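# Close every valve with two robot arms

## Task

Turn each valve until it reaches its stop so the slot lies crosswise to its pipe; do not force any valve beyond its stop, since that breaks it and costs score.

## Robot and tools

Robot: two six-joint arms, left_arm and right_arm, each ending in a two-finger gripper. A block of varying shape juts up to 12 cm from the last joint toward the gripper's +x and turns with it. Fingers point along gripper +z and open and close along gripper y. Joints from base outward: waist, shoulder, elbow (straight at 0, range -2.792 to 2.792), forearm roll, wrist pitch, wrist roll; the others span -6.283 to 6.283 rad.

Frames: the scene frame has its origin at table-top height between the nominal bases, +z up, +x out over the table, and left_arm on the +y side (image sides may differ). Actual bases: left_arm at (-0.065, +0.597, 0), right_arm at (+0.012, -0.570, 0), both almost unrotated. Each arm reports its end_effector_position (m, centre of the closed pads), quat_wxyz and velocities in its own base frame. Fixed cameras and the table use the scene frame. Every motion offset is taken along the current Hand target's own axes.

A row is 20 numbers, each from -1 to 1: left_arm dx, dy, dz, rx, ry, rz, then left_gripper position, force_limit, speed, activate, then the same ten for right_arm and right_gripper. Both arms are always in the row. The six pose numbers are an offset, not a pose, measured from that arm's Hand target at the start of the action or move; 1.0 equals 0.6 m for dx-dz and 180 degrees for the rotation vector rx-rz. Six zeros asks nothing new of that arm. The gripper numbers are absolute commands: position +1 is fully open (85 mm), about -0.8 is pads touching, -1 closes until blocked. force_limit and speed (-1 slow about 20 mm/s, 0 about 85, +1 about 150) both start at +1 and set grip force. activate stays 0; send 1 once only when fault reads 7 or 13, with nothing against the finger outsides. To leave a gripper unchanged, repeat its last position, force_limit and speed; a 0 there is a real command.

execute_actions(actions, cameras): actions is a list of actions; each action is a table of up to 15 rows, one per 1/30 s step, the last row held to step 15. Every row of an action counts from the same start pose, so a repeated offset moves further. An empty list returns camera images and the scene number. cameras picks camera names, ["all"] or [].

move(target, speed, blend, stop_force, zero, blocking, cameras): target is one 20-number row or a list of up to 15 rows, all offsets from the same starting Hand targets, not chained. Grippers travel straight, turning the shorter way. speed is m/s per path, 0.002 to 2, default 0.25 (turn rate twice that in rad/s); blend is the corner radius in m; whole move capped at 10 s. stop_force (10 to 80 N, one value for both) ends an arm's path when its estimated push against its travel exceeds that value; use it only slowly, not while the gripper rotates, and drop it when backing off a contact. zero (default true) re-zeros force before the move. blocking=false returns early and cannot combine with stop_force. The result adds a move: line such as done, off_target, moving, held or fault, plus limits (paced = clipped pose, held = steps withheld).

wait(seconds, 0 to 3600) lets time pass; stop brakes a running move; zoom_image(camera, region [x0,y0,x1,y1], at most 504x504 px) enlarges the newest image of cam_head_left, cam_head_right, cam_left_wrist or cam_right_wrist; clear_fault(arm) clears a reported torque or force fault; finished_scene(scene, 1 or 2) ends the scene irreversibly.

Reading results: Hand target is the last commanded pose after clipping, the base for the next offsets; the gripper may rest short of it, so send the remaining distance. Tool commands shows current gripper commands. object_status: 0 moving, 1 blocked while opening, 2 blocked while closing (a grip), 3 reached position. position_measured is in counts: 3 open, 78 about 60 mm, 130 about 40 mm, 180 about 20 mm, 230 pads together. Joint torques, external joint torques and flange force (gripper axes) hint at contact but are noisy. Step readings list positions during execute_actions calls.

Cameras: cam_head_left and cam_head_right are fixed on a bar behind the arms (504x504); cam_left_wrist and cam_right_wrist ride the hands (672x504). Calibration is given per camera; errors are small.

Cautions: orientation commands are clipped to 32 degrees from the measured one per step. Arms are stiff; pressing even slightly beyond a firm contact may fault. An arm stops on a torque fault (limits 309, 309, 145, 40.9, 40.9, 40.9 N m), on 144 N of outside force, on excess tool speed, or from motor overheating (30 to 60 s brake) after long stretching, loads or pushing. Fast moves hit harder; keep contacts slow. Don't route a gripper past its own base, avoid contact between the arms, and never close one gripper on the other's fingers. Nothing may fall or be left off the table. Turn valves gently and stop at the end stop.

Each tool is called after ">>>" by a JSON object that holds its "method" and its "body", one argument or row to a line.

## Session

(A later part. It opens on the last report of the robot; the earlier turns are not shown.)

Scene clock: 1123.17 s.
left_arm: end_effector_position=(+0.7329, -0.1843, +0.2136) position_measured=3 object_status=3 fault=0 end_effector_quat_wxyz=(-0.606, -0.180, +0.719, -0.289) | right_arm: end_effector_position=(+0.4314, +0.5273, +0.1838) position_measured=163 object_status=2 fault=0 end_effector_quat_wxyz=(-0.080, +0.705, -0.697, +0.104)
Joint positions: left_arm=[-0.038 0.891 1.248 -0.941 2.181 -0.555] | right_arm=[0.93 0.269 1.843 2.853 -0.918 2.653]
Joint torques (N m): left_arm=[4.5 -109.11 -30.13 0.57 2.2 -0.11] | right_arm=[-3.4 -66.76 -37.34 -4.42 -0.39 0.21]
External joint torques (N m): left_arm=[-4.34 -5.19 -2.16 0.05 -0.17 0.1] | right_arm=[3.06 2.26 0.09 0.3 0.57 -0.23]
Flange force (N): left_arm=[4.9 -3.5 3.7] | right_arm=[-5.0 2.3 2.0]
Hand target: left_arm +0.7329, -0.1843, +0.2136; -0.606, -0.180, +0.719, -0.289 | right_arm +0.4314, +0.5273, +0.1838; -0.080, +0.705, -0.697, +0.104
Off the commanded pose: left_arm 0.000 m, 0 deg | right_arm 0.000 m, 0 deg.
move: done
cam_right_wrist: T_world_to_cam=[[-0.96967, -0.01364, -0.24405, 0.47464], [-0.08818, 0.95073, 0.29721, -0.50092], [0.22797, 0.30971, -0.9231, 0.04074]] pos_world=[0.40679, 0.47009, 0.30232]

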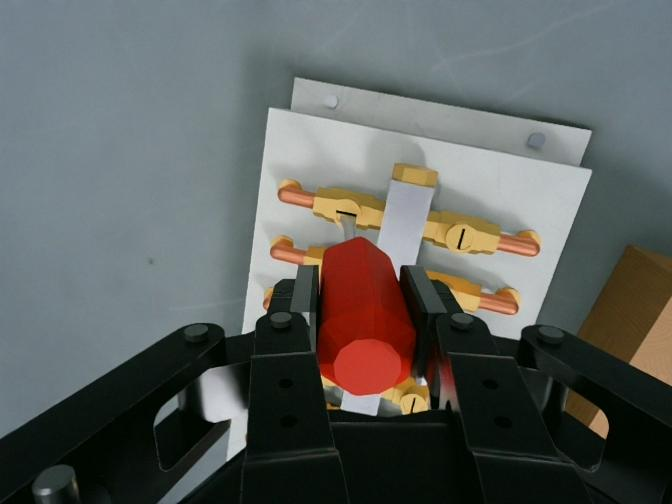

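>>> {"method": "move", "body": {
  "target": [
    [0,0,0,0,0,0,1,1,1,0,0.0017,-0.0024,0.0035,0,0,0.016,-0.97,0.8,-1,0]
  ],
  "speed": [0.04],
  "cameras": ["cam_right_wrist"]
}}

>>> {"method": "zoom_image", "body": {
  "camera": "cam_right_wrist",
  "region": [332, 205, 368, 233]
}}

Scene clock: 1128.30 s.
left_arm: end_effector_position=(+0.7329, -0.1843, +0.2136) position_measured=3 object_status=3 fault=0 end_effector_quat_wxyz=(-0.606, -0.180, +0.719, -0.289) | right_arm: end_effector_position=(+0.4334, +0.5263, +0.1821) position_measured=163 object_status=2 fault=0 end_effector_quat_wxyz=(-0.082, +0.687, -0.715, +0.102)
Joint positions: left_arm=[-0.038 0.891 1.248 -0.941 2.181 -0.555] | right_arm=[0.927 0.27 1.844 2.853 -0.915 2.701]
Joint torques (N m): left_arm=[4.53 -109.4 -30.42 0.55 2.15 -0.12] | right_arm=[-3.21 -67.74 -37.19 -4.43 -0.4 0.24]
External joint torques (N m): left_arm=[-4.36 -5.4 -2.03 0.08 -0.12 0.11] | right_arm=[3.04 3.23 0.05 0.32 0.58 -0.26]
Flange force (N): left_arm=[5.2 -3.0 4.2] | right_arm=[-6.1 1.9 3.0]
Hand target: left_arm +0.7329, -0.1843, +0.2136; -0.606, -0.180, +0.719, -0.289 | right_arm +0.4334, +0.5263, +0.1821; -0.082, +0.687, -0.715, +0.102
Off the commanded pose: left_arm 0.000 m, 0 deg | right_arm 0.000 m, 0 deg.
move: done
cam_right_wrist: T_world_to_cam=[[-0.9687, 0.03659, -0.24552, 0.44955], [-0.04251, 0.95001, 0.30932, -0.52075], [0.24456, 0.31008, -0.91872, 0.03087]] pos_world=[0.40579, 0.4687, 0.29981]

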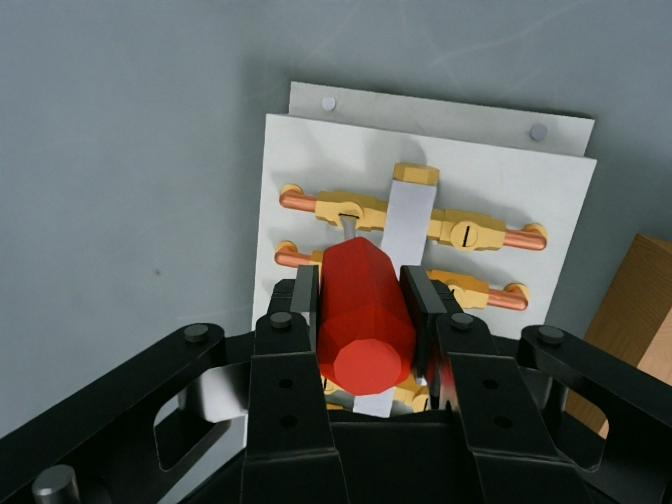

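Scaled by 14.000.

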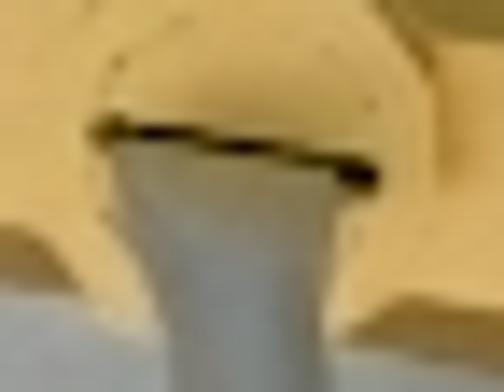

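>>> {"method": "zoom_image", "body": {
  "camera": "cam_right_wrist",
  "region": [338, 211, 360, 225]
}}

Scaled by 22.909.

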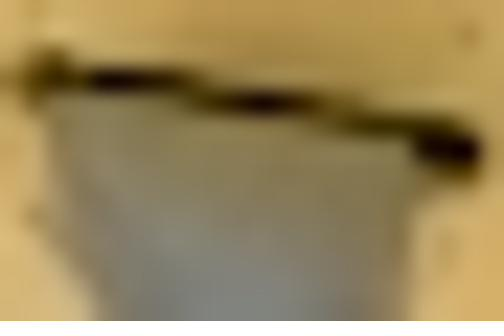

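>>> {"method": "move", "body": {
  "target": [0,0,0,0,0,0,1,1,1,0,0.0001,0,0.012,0,0,0.0,-0.97,0.8,-1,0],
  "speed": 0.006,
  "stop_force": 10,
  "cameras": ["cam_right_wrist"]
}}

>>> {"method": "zoom_image", "body": {
  "camera": "cam_right_wrist",
  "region": [338, 211, 360, 225]
}}

Scene clock: 1134.83 s.
left_arm: end_effector_position=(+0.7329, -0.1843, +0.2136) position_measured=3 object_status=3 fault=0 end_effector_quat_wxyz=(-0.606, -0.180, +0.719, -0.289) | right_arm: end_effector_position=(+0.4345, +0.5261, +0.1782) position_measured=163 object_status=2 fault=0 end_effector_quat_wxyz=(-0.082, +0.687, -0.715, +0.102)
Joint positions: left_arm=[-0.038 0.891 1.248 -0.941 2.181 -0.555] | right_arm=[0.925 0.275 1.847 2.851 -0.908 2.702]
Joint torques (N m): left_arm=[4.4 -109.32 -30.27 0.54 2.15 -0.13] | right_arm=[-5.53 -58.28 -31.42 -4.46 -0.22 0.36]
External joint torques (N m): left_arm=[-4.19 -5.08 -2.05 0.1 -0.13 0.11] | right_arm=[5.5 -6.8 -5.65 0.37 0.4 -0.38]
Flange force (N): left_arm=[4.8 -3.2 3.7] | right_arm=[-5.1 2.7 -12.1]
Hand target: left_arm +0.7329, -0.1843, +0.2136; -0.606, -0.180, +0.719, -0.289 | right_arm +0.4345, +0.5261, +0.1782; -0.082, +0.687, -0.715, +0.102 (not the last commanded pose)
Off the commanded pose: left_arm 0.000 m, 0 deg | right_arm 0.003 m, 0 deg.
move: contact (right_arm)
cam_right_wrist: T_world_to_cam=[[-0.96867, 0.03658, -0.24563, 0.44966], [-0.04261, 0.94994, 0.30951, -0.51936], [0.24466, 0.31028, -0.91862, 0.02679]] pos_world=[0.40689, 0.4686, 0.29581]

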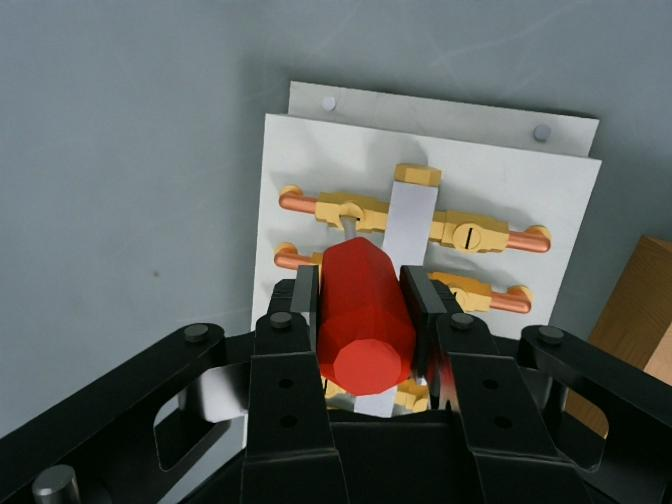

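Scaled by 22.909.

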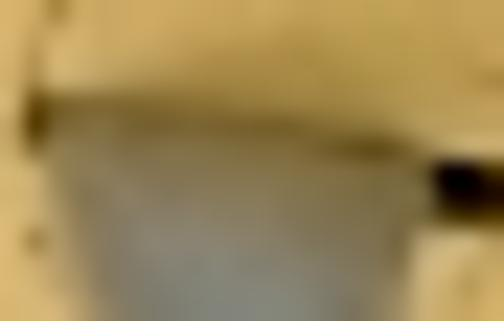

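>>> {"method": "move", "body": {
  "target": [
    [0,0,0,0,0,0,1,1,1,0,0,0,0.0,0,0,-0.03,-0.97,0.8,-1,0],
    [0,0,0,0,0,0,1,1,1,0,-0.0001,0.0001,-0.0002,0,0,-0.09,-0.97,0.8,-1,0],
    [0,0,0,0,0,0,1,1,1,0,-0.0003,0.0003,-0.0002,0,0,-0.19,-0.97,0.8,-1,0]
  ],
  "speed": [0.08,0.12,0.12],
  "blend": [0.001,0.001,0],
  "cameras": ["cam_right_wrist"]
}}

>>> {"method": "zoom_image", "body": {
  "camera": "cam_right_wrist",
  "region": [332, 205, 368, 233]
}}

Scene clock: 1142.60 s.
left_arm: end_effector_position=(+0.7329, -0.1843, +0.2136) position_measured=3 object_status=3 fault=0 end_effector_quat_wxyz=(-0.606, -0.180, +0.719, -0.289) | right_arm: end_effector_position=(+0.4342, +0.5264, +0.1782) position_measured=163 object_status=2 fault=0 end_effector_quat_wxyz=(-0.049, +0.867, -0.481, +0.122)
Joint positions: left_arm=[-0.038 0.891 1.248 -0.941 2.181 -0.555] | right_arm=[0.926 0.275 1.847 2.851 -0.908 2.105]
Joint torques (N m): left_arm=[4.26 -109.27 -30.18 0.62 2.11 -0.14] | right_arm=[-2.83 -67.74 -35.83 -4.63 -1.25 -0.29]
External joint torques (N m): left_arm=[-4.07 -5.75 -2.37 0.01 -0.08 0.13] | right_arm=[2.76 2.67 -1.23 0.53 1.45 0.27]
Flange force (N): left_arm=[5.5 -3.3 3.5] | right_arm=[-6.6 -2.8 3.3]
Hand target: left_arm +0.7329, -0.1843, +0.2136; -0.606, -0.180, +0.719, -0.289 | right_arm +0.4343, +0.5263, +0.1782; -0.049, +0.867, -0.481, +0.122
Off the commanded pose: left_arm 0.000 m, 0 deg | right_arm 0.000 m, 0 deg.
move: done
cam_right_wrist: T_world_to_cam=[[-0.82596, -0.53128, -0.18849, 0.67612], [-0.56062, 0.80919, 0.17583, -0.19676], [0.05911, 0.2509, -0.96621, 0.14717]] pos_world=[0.43944, 0.4815, 0.30424]

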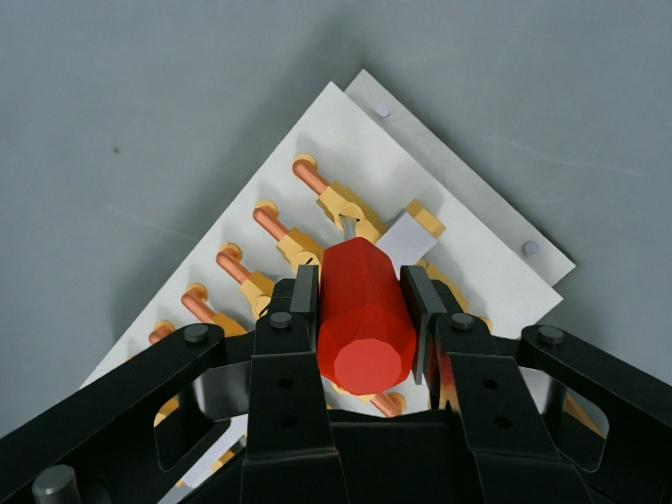

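Scaled by 14.000.

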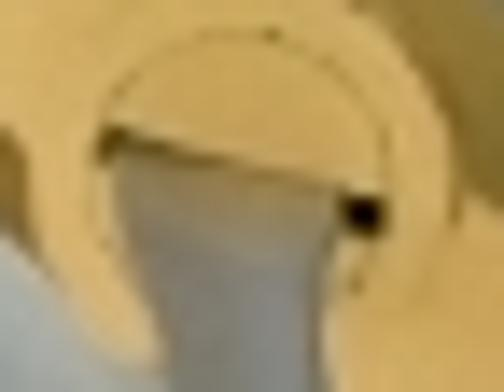

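>>> {"method": "move", "body": {
  "target": [
    [0,0,0,0,0,0,1,1,1,0,0,0,0.0009,0,0,0,-0.97,0.8,-1,0],
    [0,0,0,0,0,0,1,1,1,0,-0.0002,0.0002,0.0009,0,0,-0.09,-0.97,0.8,-1,0],
    [0,0,0,0,0,0,1,1,1,0,-0.0003,0.0003,0.0008,0,0,-0.18,-0.97,0.8,-1,0]
  ],
  "speed": [0.02,0.12,0.12],
  "blend": [0.0,0.001,0],
  "cameras": ["cam_right_wrist"]
}}

>>> {"method": "zoom_image", "body": {
  "camera": "cam_right_wrist",
  "region": [332, 205, 368, 233]
}}

Scene clock: 1148.57 s.
left_arm: end_effector_position=(+0.7329, -0.1843, +0.2136) position_measured=3 object_status=3 fault=0 end_effector_quat_wxyz=(-0.606, -0.180, +0.719, -0.289) | right_arm: end_effector_position=(+0.4341, +0.5264, +0.1777) position_measured=163 object_status=2 fault=0 end_effector_quat_wxyz=(-0.013, +0.967, -0.220, +0.130)
Joint positions: left_arm=[-0.038 0.891 1.248 -0.941 2.181 -0.555] | right_arm=[0.926 0.275 1.848 2.851 -0.907 1.54]
Joint torques (N m): left_arm=[4.42 -109.35 -30.07 0.58 2.12 -0.12] | right_arm=[-7.68 -45.78 -22.9 -5.25 -1.15 -0.41]
External joint torques (N m): left_arm=[-4.28 -4.95 -2.23 0.04 -0.09 0.11] | right_arm=[7.79 -19.67 -14.37 1.12 1.41 0.4]
Flange force (N): left_arm=[4.6 -3.7 3.2] | right_arm=[-4.6 -3.9 -30.0]
Hand target: left_arm +0.7329, -0.1843, +0.2136; -0.606, -0.180, +0.719, -0.289 | right_arm +0.4342, +0.5264, +0.1777; -0.013, +0.967, -0.220, +0.130
Off the commanded pose: left_arm 0.000 m, 0 deg | right_arm 0.000 m, 0 deg.
move: done
cam_right_wrist: T_world_to_cam=[[-0.42634, -0.9019, -0.0693, 0.67642], [-0.90263, 0.41919, 0.09763, 0.17087], [-0.059, 0.10418, -0.99281, 0.27993]] pos_world=[0.45914, 0.50928, 0.30811]

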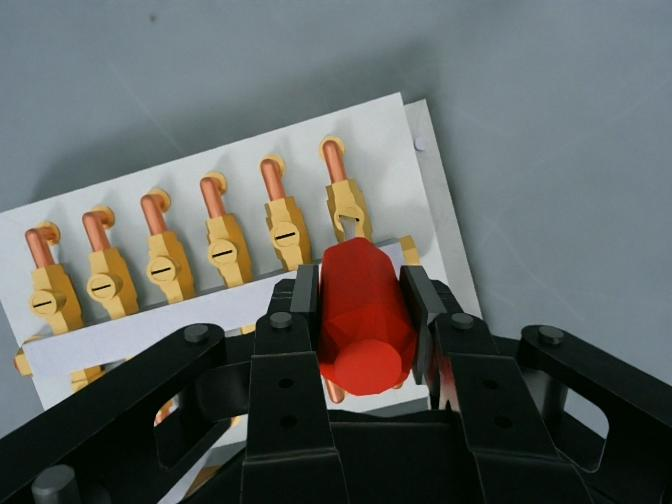

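Scaled by 14.000.

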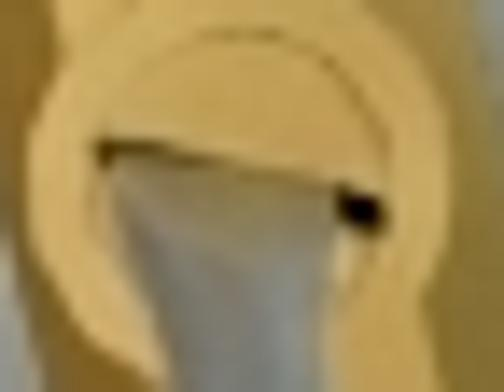

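>>> {"method": "move", "body": {
  "target": [
    [0,0,0,0,0,0,1,1,1,0,0,0,-0.0008,0,0,-0.01,-0.97,0.8,-1,0],
    [0,0,0,0,0,0,1,1,1,0,-0.0003,0.0003,-0.0008,0,0,-0.11,-0.97,0.8,-1,0]
  ],
  "speed": 0.08,
  "cameras": ["cam_right_wrist"]
}}

>>> {"method": "zoom_image", "body": {
  "camera": "cam_right_wrist",
  "region": [332, 205, 368, 233]
}}

Scene clock: 1158.33 s.
left_arm: end_effector_position=(+0.7329, -0.1843, +0.2136) position_measured=3 object_status=3 fault=0 end_effector_quat_wxyz=(-0.606, -0.180, +0.719, -0.289) | right_arm: end_effector_position=(+0.4338, +0.5263, +0.1781) position_measured=163 object_status=2 fault=0 end_effector_quat_wxyz=(+0.010, +0.990, -0.050, +0.131)
Joint positions: left_arm=[-0.038 0.891 1.248 -0.941 2.181 -0.555] | right_arm=[0.926 0.274 1.848 2.851 -0.908 1.195]
Joint torques (N m): left_arm=[4.58 -109.21 -30.22 0.56 2.18 -0.14] | right_arm=[-4.32 -65.23 -32.73 -5.33 -2.39 -0.51]
External joint torques (N m): left_arm=[-4.39 -5.48 -2.22 0.07 -0.15 0.13] | right_arm=[4.49 -0.07 -4.44 1.23 2.67 0.51]
Flange force (N): left_arm=[5.2 -3.3 3.9] | right_arm=[-2.2 -9.8 -0.3]
Hand target: left_arm +0.7329, -0.1843, +0.2136; -0.606, -0.180, +0.719, -0.289 | right_arm +0.4338, +0.5263, +0.1781; +0.010, +0.990, -0.050, +0.131
Off the commanded pose: left_arm 0.000 m, 0 deg | right_arm 0.000 m, 0 deg.
move: done
cam_right_wrist: T_world_to_cam=[[-0.10717, -0.99406, 0.01904, 0.57055], [-0.9905, 0.10841, 0.08457, 0.37466], [-0.08613, -0.00979, -0.99624, 0.35264]] pos_world=[0.46262, 0.52999, 0.30877]

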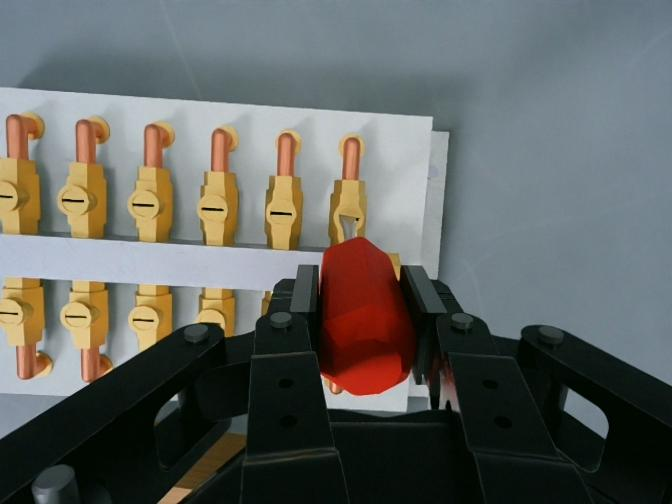

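Scaled by 14.000.

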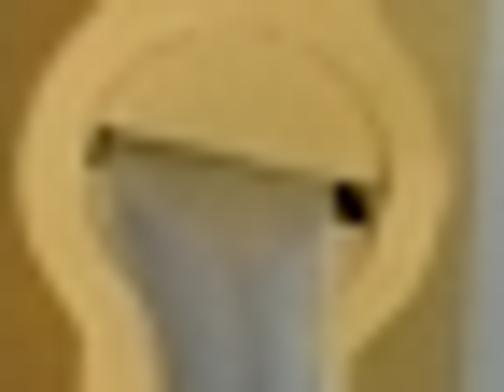

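>>> {"method": "move", "body": {
  "target": [
    [0,0,0,0,0,0,1,1,1,0,0,0,0,0,0,-0.02,-0.97,0.8,-1,0],
    [0,0,0,0,0,0,1,1,1,0,0,0,0,0,0,-0.030,-0.97,0.8,-1,0]
  ],
  "speed": 0.05,
  "cameras": ["cam_right_wrist"]
}}

>>> {"method": "zoom_image", "body": {
  "camera": "cam_right_wrist",
  "region": [332, 205, 368, 233]
}}

Scene clock: 1162.67 s.
left_arm: end_effector_position=(+0.7329, -0.1843, +0.2136) position_measured=3 object_status=3 fault=0 end_effector_quat_wxyz=(-0.606, -0.180, +0.719, -0.289) | right_arm: end_effector_position=(+0.4338, +0.5263, +0.1781) position_measured=163 object_status=2 fault=0 end_effector_quat_wxyz=(+0.016, +0.991, -0.004, +0.130)
Joint positions: left_arm=[-0.038 0.891 1.248 -0.941 2.181 -0.555] | right_arm=[0.926 0.274 1.848 2.851 -0.908 1.101]
Joint torques (N m): left_arm=[4.61 -109.33 -30.18 0.58 2.11 -0.13] | right_arm=[-5.76 -59.98 -29.97 -5.49 -2.1 -0.47]
External joint torques (N m): left_arm=[-4.44 -5.1 -2.15 0.05 -0.08 0.12] | right_arm=[5.64 -5.25 -7.15 1.39 2.38 0.47]
Flange force (N): left_arm=[4.8 -3.6 3.6] | right_arm=[-1.8 -9.1 -8.3]
Hand target: left_arm +0.7329, -0.1843, +0.2136; -0.606, -0.180, +0.719, -0.289 | right_arm +0.4338, +0.5263, +0.1781; +0.016, +0.991, -0.004, +0.130
Off the commanded pose: left_arm 0.000 m, 0 deg | right_arm 0.000 m, 0 deg.
move: done
cam_right_wrist: T_world_to_cam=[[-0.01645, -0.99892, 0.04337, 0.52942], [-0.99607, 0.02015, 0.08621, 0.42317], [-0.08699, -0.04178, -0.99533, 0.36973]] pos_world=[0.46238, 0.53577, 0.30857]

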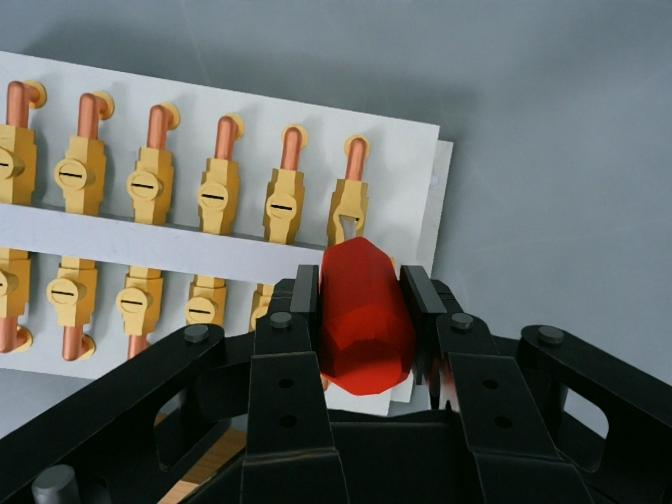

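Scaled by 14.000.

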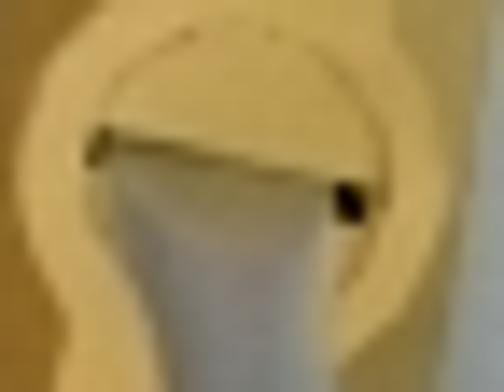

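>>> {"method": "move", "body": {
  "target": [0,0,0,0,0,0,1,1,1,0,0,0,0,0,0,-0.010,-0.97,0.8,-1,0],
  "speed": 0.05,
  "cameras": ["cam_right_wrist"]
}}

>>> {"method": "zoom_image", "body": {
  "camera": "cam_right_wrist",
  "region": [332, 205, 368, 233]
}}

Scene clock: 1166.03 s.
left_arm: end_effector_position=(+0.7329, -0.1843, +0.2136) position_measured=3 object_status=3 fault=0 end_effector_quat_wxyz=(-0.606, -0.180, +0.719, -0.289) | right_arm: end_effector_position=(+0.4338, +0.5263, +0.1781) position_measured=163 object_status=2 fault=0 end_effector_quat_wxyz=(+0.018, +0.991, +0.012, +0.130)
Joint positions: left_arm=[-0.038 0.891 1.248 -0.941 2.181 -0.555] | right_arm=[0.926 0.274 1.848 2.851 -0.908 1.069]
Joint torques (N m): left_arm=[4.32 -109.2 -30.27 0.55 2.12 -0.12] | right_arm=[-5.83 -58.6 -29.43 -5.57 -2.02 -0.44]
External joint torques (N m): left_arm=[-4.2 -4.77 -1.95 0.08 -0.1 0.1] | right_arm=[5.61 -6.77 -8.01 1.43 2.32 0.45]
Flange force (N): left_arm=[4.5 -3.2 3.6] | right_arm=[-1.1 -8.6 -10.5]
Hand target: left_arm +0.7329, -0.1843, +0.2136; -0.606, -0.180, +0.719, -0.289 | right_arm +0.4338, +0.5263, +0.1781; +0.018, +0.991, +0.012, +0.130
Off the commanded pose: left_arm 0.000 m, 0 deg | right_arm 0.000 m, 0 deg.
move: done
cam_right_wrist: T_world_to_cam=[[0.0139, -0.99857, 0.05153, 0.51459], [-0.99615, -0.00936, 0.0872, 0.43857], [-0.08659, -0.05254, -0.99486, 0.37509]] pos_world=[0.46221, 0.53767, 0.3084]

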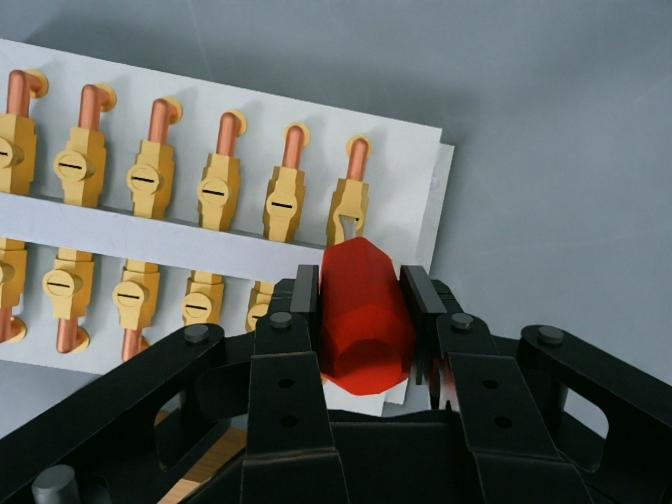

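Scaled by 14.000.

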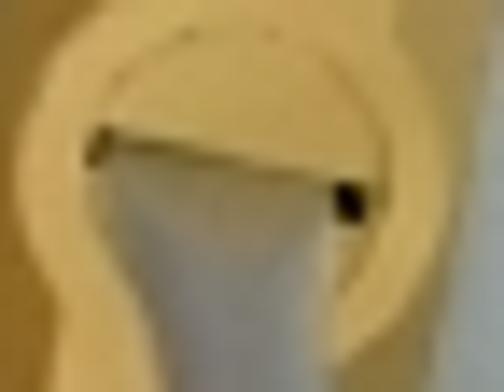

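>>> {"method": "move", "body": {
  "target": [0,0,0,0,0,0,1,1,1,0,0,0,-0.0002,0,0,-0.009,-0.97,0.8,-1,0],
  "speed": 0.05
}}

>>> {"method": "move", "body": {
  "target": [0,0,0,0,0,0,1,1,1,0,0,0,0,0,0,-0.006,-0.97,0.8,-1,0],
  "speed": 0.05,
  "cameras": ["cam_right_wrist"]
}}

>>> {"method": "zoom_image", "body": {
  "camera": "cam_right_wrist",
  "region": [332, 205, 368, 233]
}}

Scene clock: 1170.00 s.
left_arm: end_effector_position=(+0.7329, -0.1843, +0.2136) position_measured=3 object_status=3 fault=0 end_effector_quat_wxyz=(-0.606, -0.180, +0.719, -0.289) | right_arm: end_effector_position=(+0.4338, +0.5263, +0.1782) position_measured=163 object_status=2 fault=0 end_effector_quat_wxyz=(+0.020, +0.991, +0.026, +0.130)
Joint positions: left_arm=[-0.038 0.891 1.248 -0.941 2.181 -0.555] | right_arm=[0.926 0.274 1.848 2.851 -0.908 1.041]
Joint torques (N m): left_arm=[4.65 -109.06 -30.08 0.54 2.14 -0.13] | right_arm=[-5.03 -62.97 -31.81 -5.59 -2.12 -0.51]
External joint torques (N m): left_arm=[-4.49 -5.36 -2.27 0.08 -0.11 0.12] | right_arm=[5.04 -2.06 -5.4 1.49 2.41 0.51]
Flange force (N): left_arm=[5.0 -3.6 3.7] | right_arm=[-1.0 -9.8 -3.7]
Hand target: left_arm +0.7329, -0.1843, +0.2136; -0.606, -0.180, +0.719, -0.289 | right_arm +0.4338, +0.5263, +0.1782; +0.020, +0.991, +0.026, +0.130
Off the commanded pose: left_arm 0.000 m, 0 deg | right_arm 0.000 m, 0 deg.
move: done

Scene clock: 1170.50 s.
left_arm: end_effector_position=(+0.7329, -0.1843, +0.2136) position_measured=3 object_status=3 fault=0 end_effector_quat_wxyz=(-0.606, -0.180, +0.719, -0.289) | right_arm: end_effector_position=(+0.4338, +0.5263, +0.1782) position_measured=163 object_status=2 fault=0 end_effector_quat_wxyz=(+0.021, +0.991, +0.035, +0.129)
Joint positions: left_arm=[-0.038 0.891 1.248 -0.941 2.181 -0.555] | right_arm=[0.926 0.274 1.848 2.851 -0.908 1.022]
Joint torques (N m): left_arm=[4.57 -109.36 -30.35 0.56 2.15 -0.13] | right_arm=[-4.46 -63.48 -31.83 -5.76 -2.23 -0.91]
External joint torques (N m): left_arm=[-4.41 -5.28 -2.04 0.06 -0.13 0.12] | right_arm=[4.27 -1.78 -5.38 1.65 2.51 0.92]
Flange force (N): left_arm=[5.0 -3.2 4.0] | right_arm=[-0.4 -9.6 -2.9]
Hand target: left_arm +0.7329, -0.1843, +0.2136; -0.606, -0.180, +0.719, -0.289 | right_arm +0.4338, +0.5263, +0.1782; +0.021, +0.991, +0.035, +0.129
Off the commanded pose: left_arm 0.000 m, 0 deg | right_arm 0.000 m, 0 deg.
move: done
cam_right_wrist: T_world_to_cam=[[0.05934, -0.99621, 0.0636, 0.49141], [-0.99458, -0.05356, 0.08913, 0.46075], [-0.08539, -0.06854, -0.99399, 0.38297]] pos_world=[0.46179, 0.54048, 0.30835]

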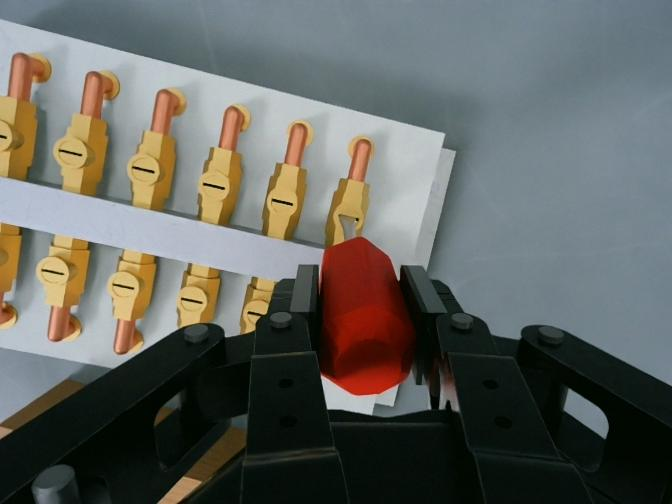

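Scaled by 14.000.

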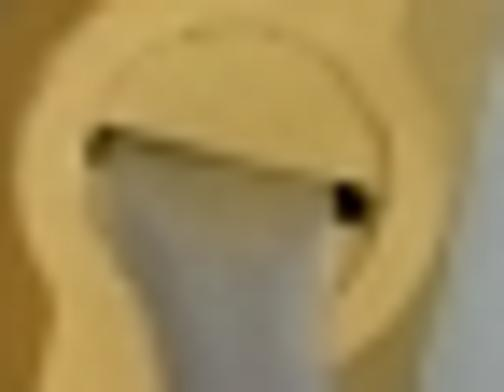

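>>> {"method": "move", "body": {
  "target": [0,0,0,0,0,0,1,1,1,0,0,0,0,0,0,-0.006,-0.97,0.8,-1,0],
  "speed": 0.05,
  "cameras": ["cam_right_wrist"]
}}

>>> {"method": "zoom_image", "body": {
  "camera": "cam_right_wrist",
  "region": [332, 205, 368, 233]
}}

Scene clock: 1173.40 s.
left_arm: end_effector_position=(+0.7329, -0.1843, +0.2136) position_measured=3 object_status=3 fault=0 end_effector_quat_wxyz=(-0.606, -0.180, +0.719, -0.289) | right_arm: end_effector_position=(+0.4338, +0.5263, +0.1782) position_measured=163 object_status=2 fault=0 end_effector_quat_wxyz=(+0.022, +0.990, +0.044, +0.129)
Joint positions: left_arm=[-0.038 0.891 1.248 -0.941 2.181 -0.555] | right_arm=[0.926 0.274 1.848 2.851 -0.908 1.003]
Joint torques (N m): left_arm=[4.5 -109.28 -30.16 0.53 2.15 -0.14] | right_arm=[-2.92 -63.57 -32.31 -5.56 -1.79 -1.38]
External joint torques (N m): left_arm=[-4.34 -5.16 -2.19 0.1 -0.13 0.13] | right_arm=[3.22 -1.84 -4.89 1.46 2.07 1.38]
Flange force (N): left_arm=[4.8 -3.4 3.5] | right_arm=[-0.3 -8.5 -2.9]
Hand target: left_arm +0.7329, -0.1843, +0.2136; -0.606, -0.180, +0.719, -0.289 | right_arm +0.4338, +0.5263, +0.1782; +0.022, +0.990, +0.044, +0.129
Off the commanded pose: left_arm 0.000 m, 0 deg | right_arm 0.000 m, 0 deg.
move: done
cam_right_wrist: T_world_to_cam=[[0.0775, -0.99465, 0.06838, 0.48192], [-0.99339, -0.07122, 0.09003, 0.46943], [-0.08468, -0.0749, -0.99359, 0.38596]] pos_world=[0.46166, 0.54168, 0.30827]

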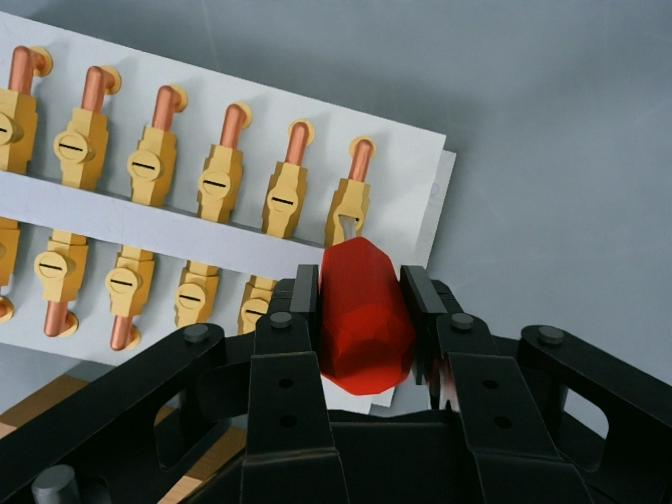

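Scaled by 14.000.

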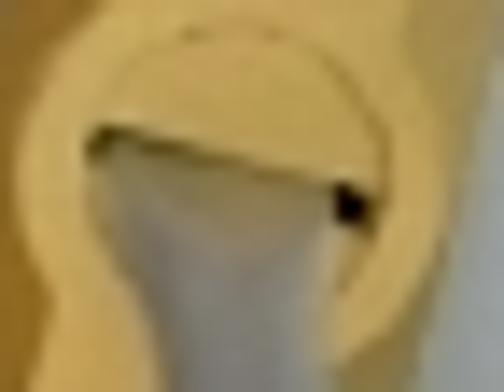

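>>> {"method": "move", "body": {
  "target": [0,0,0,0,0,0,1,1,1,0,0,0,0,0,0,0.025,-0.97,0.8,-1,0],
  "speed": 0.05
}}

>>> {"method": "move", "body": {
  "target": [0,0,0,0,0,0,1,1,1,0,0,0,-0.008,0,0,0,-0.97,0.8,-1,0],
  "speed": 0.02
}}

>>> {"method": "move", "body": {
  "target": [0,0,0,0,0,0,1,1,1,0,0,0,-0.06,0,0,-0.025,-0.97,0.8,-1,0],
  "speed": 0.1,
  "cameras": ["cam_right_wrist"]
}}

>>> {"method": "zoom_image", "body": {
  "camera": "cam_right_wrist",
  "region": [200, 160, 400, 310]
}}

>>> {"method": "zoom_image", "body": {
  "camera": "cam_right_wrist",
  "region": [0, 100, 240, 280]
}}

Scene clock: 1178.70 s.
left_arm: end_effector_position=(+0.7329, -0.1843, +0.2136) position_measured=3 object_status=3 fault=0 end_effector_quat_wxyz=(-0.606, -0.180, +0.719, -0.289) | right_arm: end_effector_position=(+0.4338, +0.5263, +0.1782) position_measured=163 object_status=2 fault=0 end_effector_quat_wxyz=(+0.017, +0.991, +0.006, +0.130)
Joint positions: left_arm=[-0.038 0.891 1.248 -0.941 2.181 -0.555] | right_arm=[0.926 0.274 1.848 2.851 -0.908 1.082]
Joint torques (N m): left_arm=[4.5 -109.61 -30.2 0.54 2.13 -0.08] | right_arm=[-5.69 -65.32 -33.61 -5.15 -1.7 0.24]
External joint torques (N m): left_arm=[-4.35 -4.46 -2.05 0.09 -0.11 0.07] | right_arm=[5.48 0.07 -3.55 1.05 1.97 -0.23]
Flange force (N): left_arm=[4.1 -3.8 3.1] | right_arm=[-2.0 -9.5 -1.2]
Hand target: left_arm +0.7329, -0.1843, +0.2136; -0.606, -0.180, +0.719, -0.289 | right_arm +0.4338, +0.5263, +0.1782; +0.017, +0.991, +0.006, +0.130
Off the commanded pose: left_arm 0.000 m, 0 deg | right_arm 0.000 m, 0 deg.
move: done

Scene clock: 1179.20 s.
left_arm: end_effector_position=(+0.7329, -0.1843, +0.2136) position_measured=3 object_status=3 fault=0 end_effector_quat_wxyz=(-0.606, -0.180, +0.719, -0.289) | right_arm: end_effector_position=(+0.4326, +0.5264, +0.1828) position_measured=163 object_status=2 fault=0 end_effector_quat_wxyz=(+0.017, +0.991, +0.006, +0.130)
Joint positions: left_arm=[-0.038 0.891 1.248 -0.941 2.181 -0.555] | right_arm=[0.928 0.269 1.844 2.853 -0.916 1.08]
Joint torques (N m): left_arm=[4.67 -109.14 -30.01 0.53 2.09 -0.11] | right_arm=[-3.1 -67.65 -37.34 -4.43 -0.27 0.23]
External joint torques (N m): left_arm=[-4.54 -5.3 -2.36 0.09 -0.07 0.09] | right_arm=[2.96 2.82 0.01 0.31 0.55 -0.23]
Flange force (N): left_arm=[5.0 -3.9 3.4] | right_arm=[-1.7 -5.7 2.6]
Hand target: left_arm +0.7329, -0.1843, +0.2136; -0.606, -0.180, +0.719, -0.289 | right_arm +0.4325, +0.5265, +0.1828; +0.017, +0.991, +0.006, +0.130
Off the commanded pose: left_arm 0.000 m, 0 deg | right_arm 0.000 m, 0 deg.
move: done

Scene clock: 1179.93 s.
left_arm: end_effector_position=(+0.7329, -0.1843, +0.2136) position_measured=3 object_status=3 fault=0 end_effector_quat_wxyz=(-0.606, -0.180, +0.719, -0.289) | right_arm: end_effector_position=(+0.4233, +0.5276, +0.2176) position_measured=163 object_status=2 fault=0 end_effector_quat_wxyz=(+0.022, +0.990, +0.044, +0.129)
Joint positions: left_arm=[-0.038 0.891 1.248 -0.941 2.181 -0.555] | right_arm=[0.941 0.235 1.818 2.864 -0.977 0.994]
Joint torques (N m): left_arm=[4.35 -109.12 -30.29 0.53 2.16 -0.15] | right_arm=[-3.39 -65.23 -38.36 -4.55 -0.28 0.26]
External joint torques (N m): left_arm=[-4.21 -5.42 -2.12 0.1 -0.14 0.14] | right_arm=[3.08 2.44 -0.29 0.25 0.57 -0.26]
Flange force (N): left_arm=[5.1 -3.0 3.9] | right_arm=[-1.2 -6.0 1.8]
Hand target: left_arm +0.7329, -0.1843, +0.2136; -0.606, -0.180, +0.719, -0.289 | right_arm +0.4233, +0.5276, +0.2176; +0.022, +0.990, +0.044, +0.129
Off the commanded pose: left_arm 0.000 m, 0 deg | right_arm 0.000 m, 0 deg.
move: done
cam_right_wrist: T_world_to_cam=[[0.07751, -0.99464, 0.06838, 0.48134], [-0.99339, -0.07122, 0.09003, 0.45545], [-0.08468, -0.0749, -0.99359, 0.42431]] pos_world=[0.45106, 0.54298, 0.34767]

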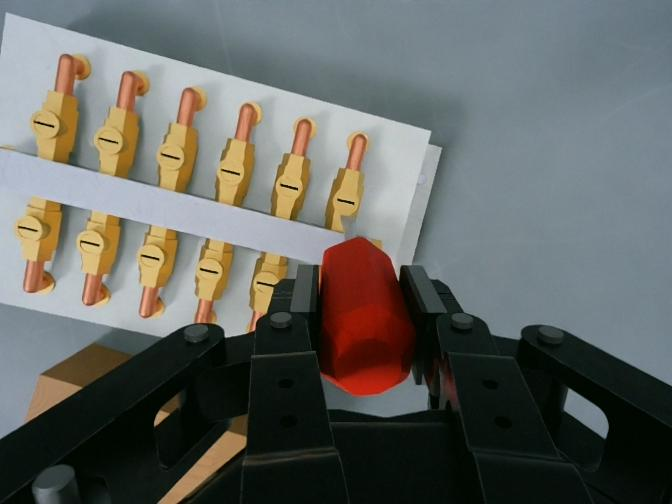

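Scaled by 2.520.

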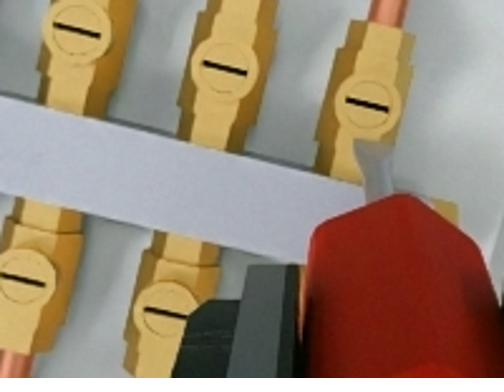

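Scaled by 2.100.

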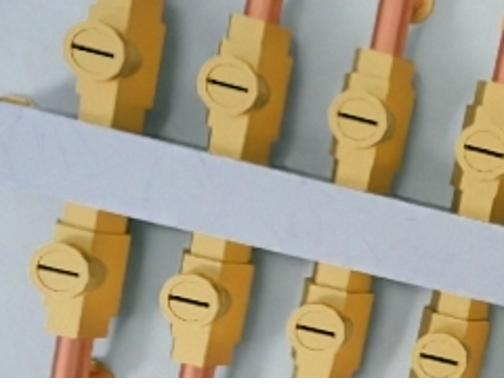

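>>> {"method": "zoom_image", "body": {
  "camera": "cam_right_wrist",
  "region": [270, 165, 370, 225]
}}

>>> {"method": "zoom_image", "body": {
  "camera": "cam_right_wrist",
  "region": [150, 135, 250, 195]
}}

>>> {"method": "zoom_image", "body": {
  "camera": "cam_right_wrist",
  "region": [30, 100, 130, 160]
}}

>>> {"method": "zoom_image", "body": {
  "camera": "cam_right_wrist",
  "region": [10, 210, 110, 270]
}}

>>> {"method": "zoom_image", "body": {
  "camera": "cam_right_wrist",
  "region": [130, 235, 230, 295]
}}

Scaled by 5.040.

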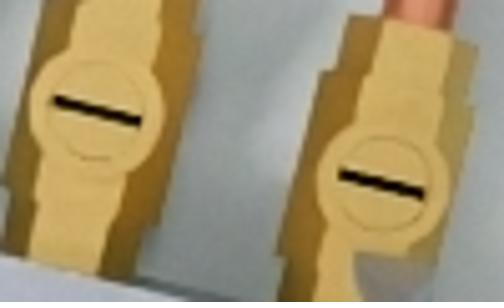

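Scaled by 5.040.

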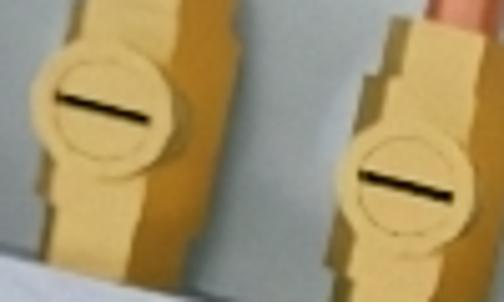

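Scaled by 5.040.

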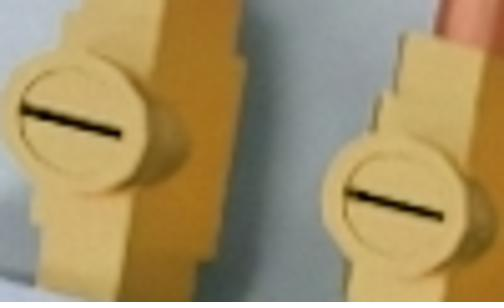

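Scaled by 5.040.

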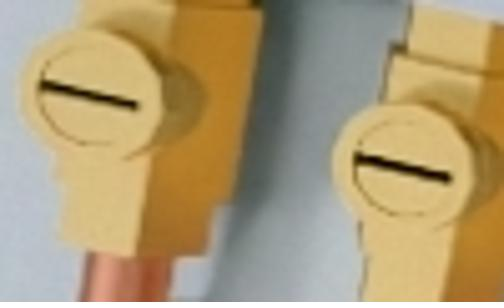

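Scaled by 5.040.

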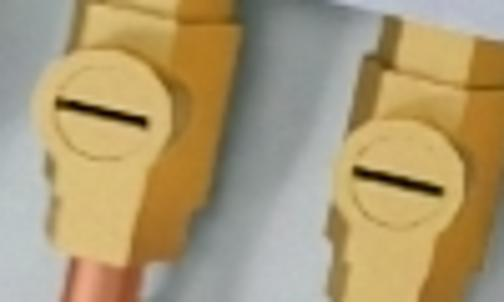

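>>> {"method": "zoom_image", "body": {
  "camera": "cam_right_wrist",
  "region": [332, 188, 360, 212]
}}

>>> {"method": "zoom_image", "body": {
  "camera": "cam_right_wrist",
  "region": [276, 175, 304, 199]
}}

>>> {"method": "zoom_image", "body": {
  "camera": "cam_right_wrist",
  "region": [217, 159, 245, 183]
}}

Scaled by 18.000.

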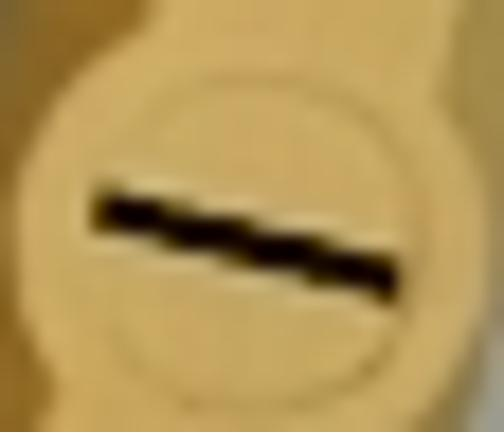

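Scaled by 18.000.

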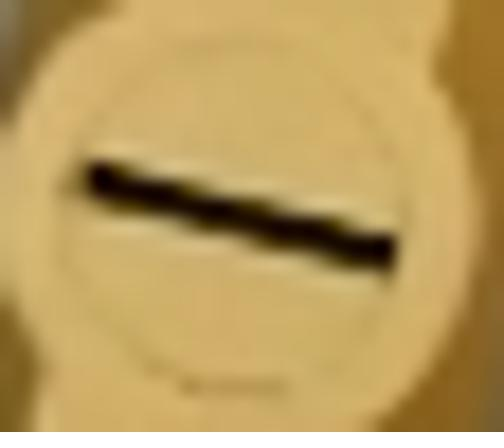

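Scaled by 18.000.

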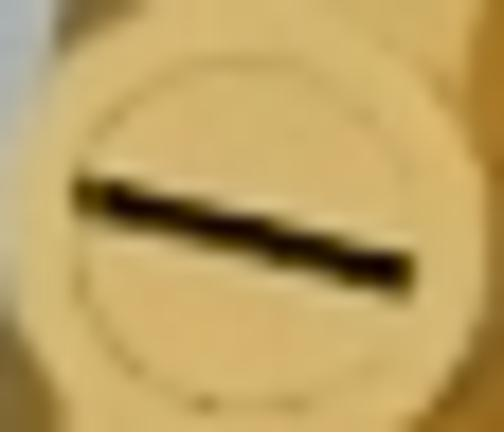

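>>> {"method": "move", "body": {
  "target": [0,0,0,0,0,0,1,1,1,0,0,0,-0.075,0,0,0,-0.97,0.8,-1,0],
  "speed": 0.15
}}

>>> {"method": "move", "body": {
  "target": [0,0,0,0,0,0,1,1,1,0,0,0,0,0.0260,-0.0791,0,-0.97,0.8,-1,0],
  "speed": 0.2
}}

>>> {"method": "move", "body": {
  "target": [0,0,0,0,0,0,1,1,1,0,0,0,0,0,0,0.224,-0.97,0.8,-1,0],
  "speed": 0.2,
  "cameras": ["cam_right_wrist"]
}}

Scene clock: 1201.47 s.
left_arm: end_effector_position=(+0.7329, -0.1843, +0.2136) position_measured=3 object_status=3 fault=0 end_effector_quat_wxyz=(-0.606, -0.180, +0.719, -0.289) | right_arm: end_effector_position=(+0.4117, +0.5291, +0.2610) position_measured=163 object_status=2 fault=0 end_effector_quat_wxyz=(+0.022, +0.990, +0.044, +0.129)
Joint positions: left_arm=[-0.038 0.891 1.248 -0.941 2.181 -0.555] | right_arm=[0.957 0.196 1.781 2.875 -1.054 0.987]
Joint torques (N m): left_arm=[4.51 -109.14 -30.27 0.53 2.13 -0.11] | right_arm=[-2.92 -62.6 -39.78 -4.76 -0.25 0.29]
External joint torques (N m): left_arm=[-4.35 -5.47 -2.09 0.1 -0.1 0.1] | right_arm=[3.17 2.57 0.05 0.32 0.55 -0.28]
Flange force (N): left_arm=[5.2 -3.1 4.1] | right_arm=[-1.6 -5.8 1.8]
Hand target: left_arm +0.7329, -0.1843, +0.2136; -0.606, -0.180, +0.719, -0.289 | right_arm +0.4117, +0.5291, +0.2611; +0.022, +0.990, +0.044, +0.129
Off the commanded pose: left_arm 0.000 m, 0 deg | right_arm 0.000 m, 0 deg.
move: done

Scene clock: 1202.53 s.
left_arm: end_effector_position=(+0.7329, -0.1843, +0.2136) position_measured=3 object_status=3 fault=0 end_effector_quat_wxyz=(-0.606, -0.180, +0.719, -0.289) | right_arm: end_effector_position=(+0.4117, +0.5291, +0.2611) position_measured=163 object_status=2 fault=0 end_effector_quat_wxyz=(-0.013, +0.999, +0.047, +0.004)
Joint positions: left_arm=[-0.038 0.891 1.248 -0.941 2.181 -0.555] | right_arm=[0.853 0.233 1.716 3.155 -1.169 0.754]
Joint torques (N m): left_arm=[4.64 -109.2 -30.17 0.58 2.13 -0.12] | right_arm=[-3.42 -66.03 -39.46 -4.24 -0.49 0.26]
External joint torques (N m): left_arm=[-4.49 -5.35 -2.23 0.04 -0.11 0.11] | right_arm=[3.45 2.01 -0.38 0.18 0.62 -0.26]
Flange force (N): left_arm=[5.0 -3.6 3.7] | right_arm=[-0.9 -6.0 2.0]
Hand target: left_arm +0.7329, -0.1843, +0.2136; -0.606, -0.180, +0.719, -0.289 | right_arm +0.4117, +0.5291, +0.2611; -0.013, +0.999, +0.047, +0.004
Off the commanded pose: left_arm 0.000 m, 0 deg | right_arm 0.000 m, 0 deg.
move: done

Scene clock: 1204.70 s.
left_arm: end_effector_position=(+0.7329, -0.1843, +0.2136) position_measured=3 object_status=3 fault=0 end_effector_quat_wxyz=(-0.606, -0.180, +0.719, -0.289) | right_arm: end_effector_position=(+0.4117, +0.5291, +0.2611) position_measured=163 object_status=2 fault=0 end_effector_quat_wxyz=(-0.013, +0.954, -0.301, -0.001)
Joint positions: left_arm=[-0.038 0.891 1.248 -0.941 2.181 -0.555] | right_arm=[0.853 0.233 1.716 3.155 -1.169 1.458]
Joint torques (N m): left_arm=[4.68 -109.3 -30.26 0.59 2.15 -0.12] | right_arm=[-3.63 -65.96 -39.38 -4.52 -0.53 0.25]
External joint torques (N m): left_arm=[-4.57 -4.72 -1.96 0.02 -0.14 0.11] | right_arm=[3.82 2.94 0 0.49 0.6 -0.25]
Flange force (N): left_arm=[4.4 -3.6 3.8] | right_arm=[-5.1 -4.7 3.0]
Hand target: left_arm +0.7329, -0.1843, +0.2136; -0.606, -0.180, +0.719, -0.289 | right_arm +0.4117, +0.5291, +0.2611; -0.013, +0.954, -0.300, -0.001
Off the commanded pose: left_arm 0.000 m, 0 deg | right_arm 0.000 m, 0 deg.
move: done
cam_right_wrist: T_world_to_cam=[[-0.57437, -0.81853, -0.01083, 0.67661], [-0.7689, 0.53491, 0.35024, -0.04086], [-0.28089, 0.20949, -0.9366, 0.38205]] pos_world=[0.46453, 0.49564, 0.37947]

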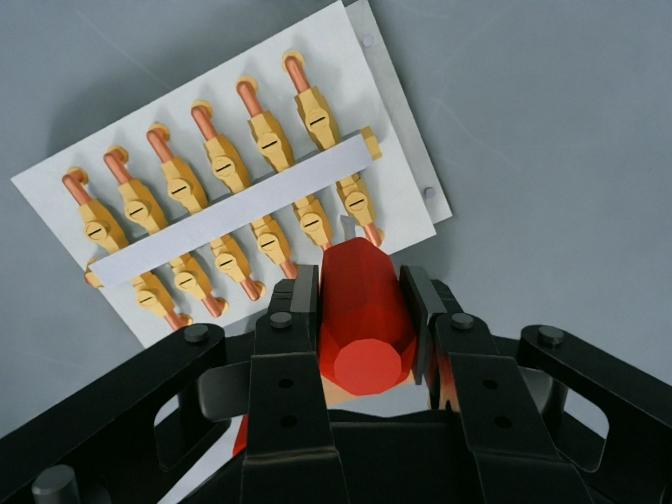

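>>> {"method": "move", "body": {
  "target": [0,0,0,0,0,0,1,1,1,0,-0.2335,0.0733,0,0,0,0,-0.97,0.8,-1,0],
  "speed": 0.2,
  "cameras": ["cam_right_wrist","cam_head_left","cam_head_right"]
}}

Scene clock: 1208.40 s.
left_arm: end_effector_position=(+0.7329, -0.1843, +0.2136) position_measured=3 object_status=3 fault=0 end_effector_quat_wxyz=(-0.606, -0.180, +0.719, -0.289) | right_arm: end_effector_position=(+0.2717, +0.5733, +0.2614) position_measured=163 object_status=2 fault=0 end_effector_quat_wxyz=(-0.013, +0.954, -0.300, -0.001)
Joint positions: left_arm=[-0.038 0.891 1.248 -0.941 2.181 -0.555] | right_arm=[1.071 0.177 1.785 3.15 -1.154 1.678]
Joint torques (N m): left_arm=[4.49 -109.49 -30.27 0.56 2.11 -0.09] | right_arm=[-2.74 -60.02 -39.18 -4.3 -0.53 0.34]
External joint torques (N m): left_arm=[-4.34 -4.51 -1.93 0.06 -0.09 0.08] | right_arm=[2.69 2.69 -0.14 0.26 0.6 -0.34]
Flange force (N): left_arm=[4.2 -3.6 3.4] | right_arm=[-4.4 -3.6 2.8]
Hand target: left_arm +0.7329, -0.1843, +0.2136; -0.606, -0.180, +0.719, -0.289 | right_arm +0.2717, +0.5734, +0.2614; -0.013, +0.954, -0.300, -0.001
Off the commanded pose: left_arm 0.000 m, 0 deg | right_arm 0.000 m, 0 deg.
move: done
cam_right_wrist: T_world_to_cam=[[-0.57432, -0.81856, -0.01091, 0.6325], [-0.76897, 0.53486, 0.35017, -0.17222], [-0.2808, 0.2095, -0.93662, 0.33371]] pos_world=[0.32452, 0.53994, 0.37977]
Images, in order (width x height): cam_head_left 504x504, cam_head_right 504x504, cam_right_wrist 672x504.

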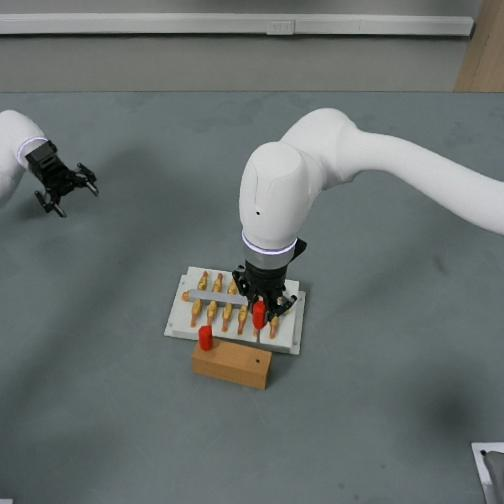

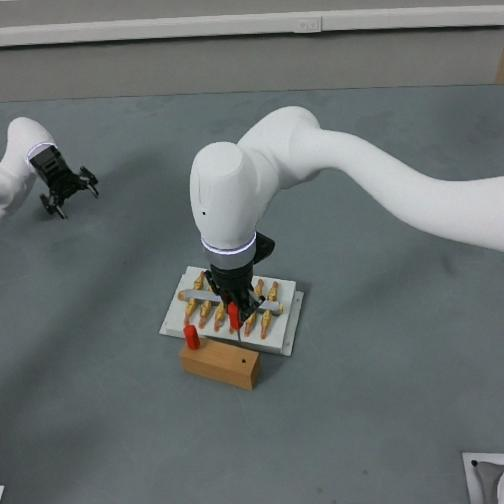

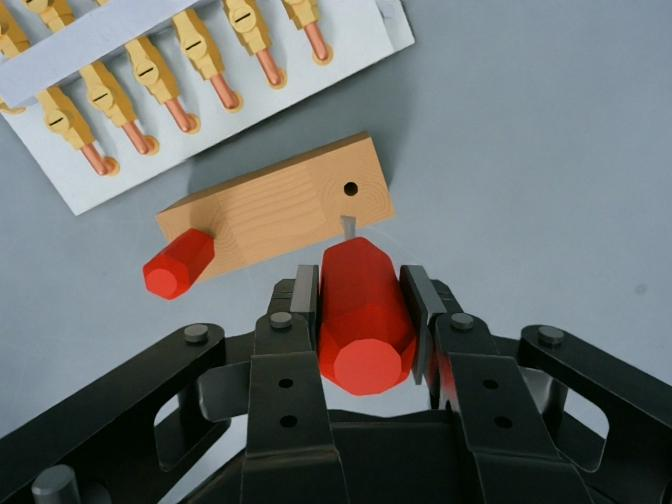

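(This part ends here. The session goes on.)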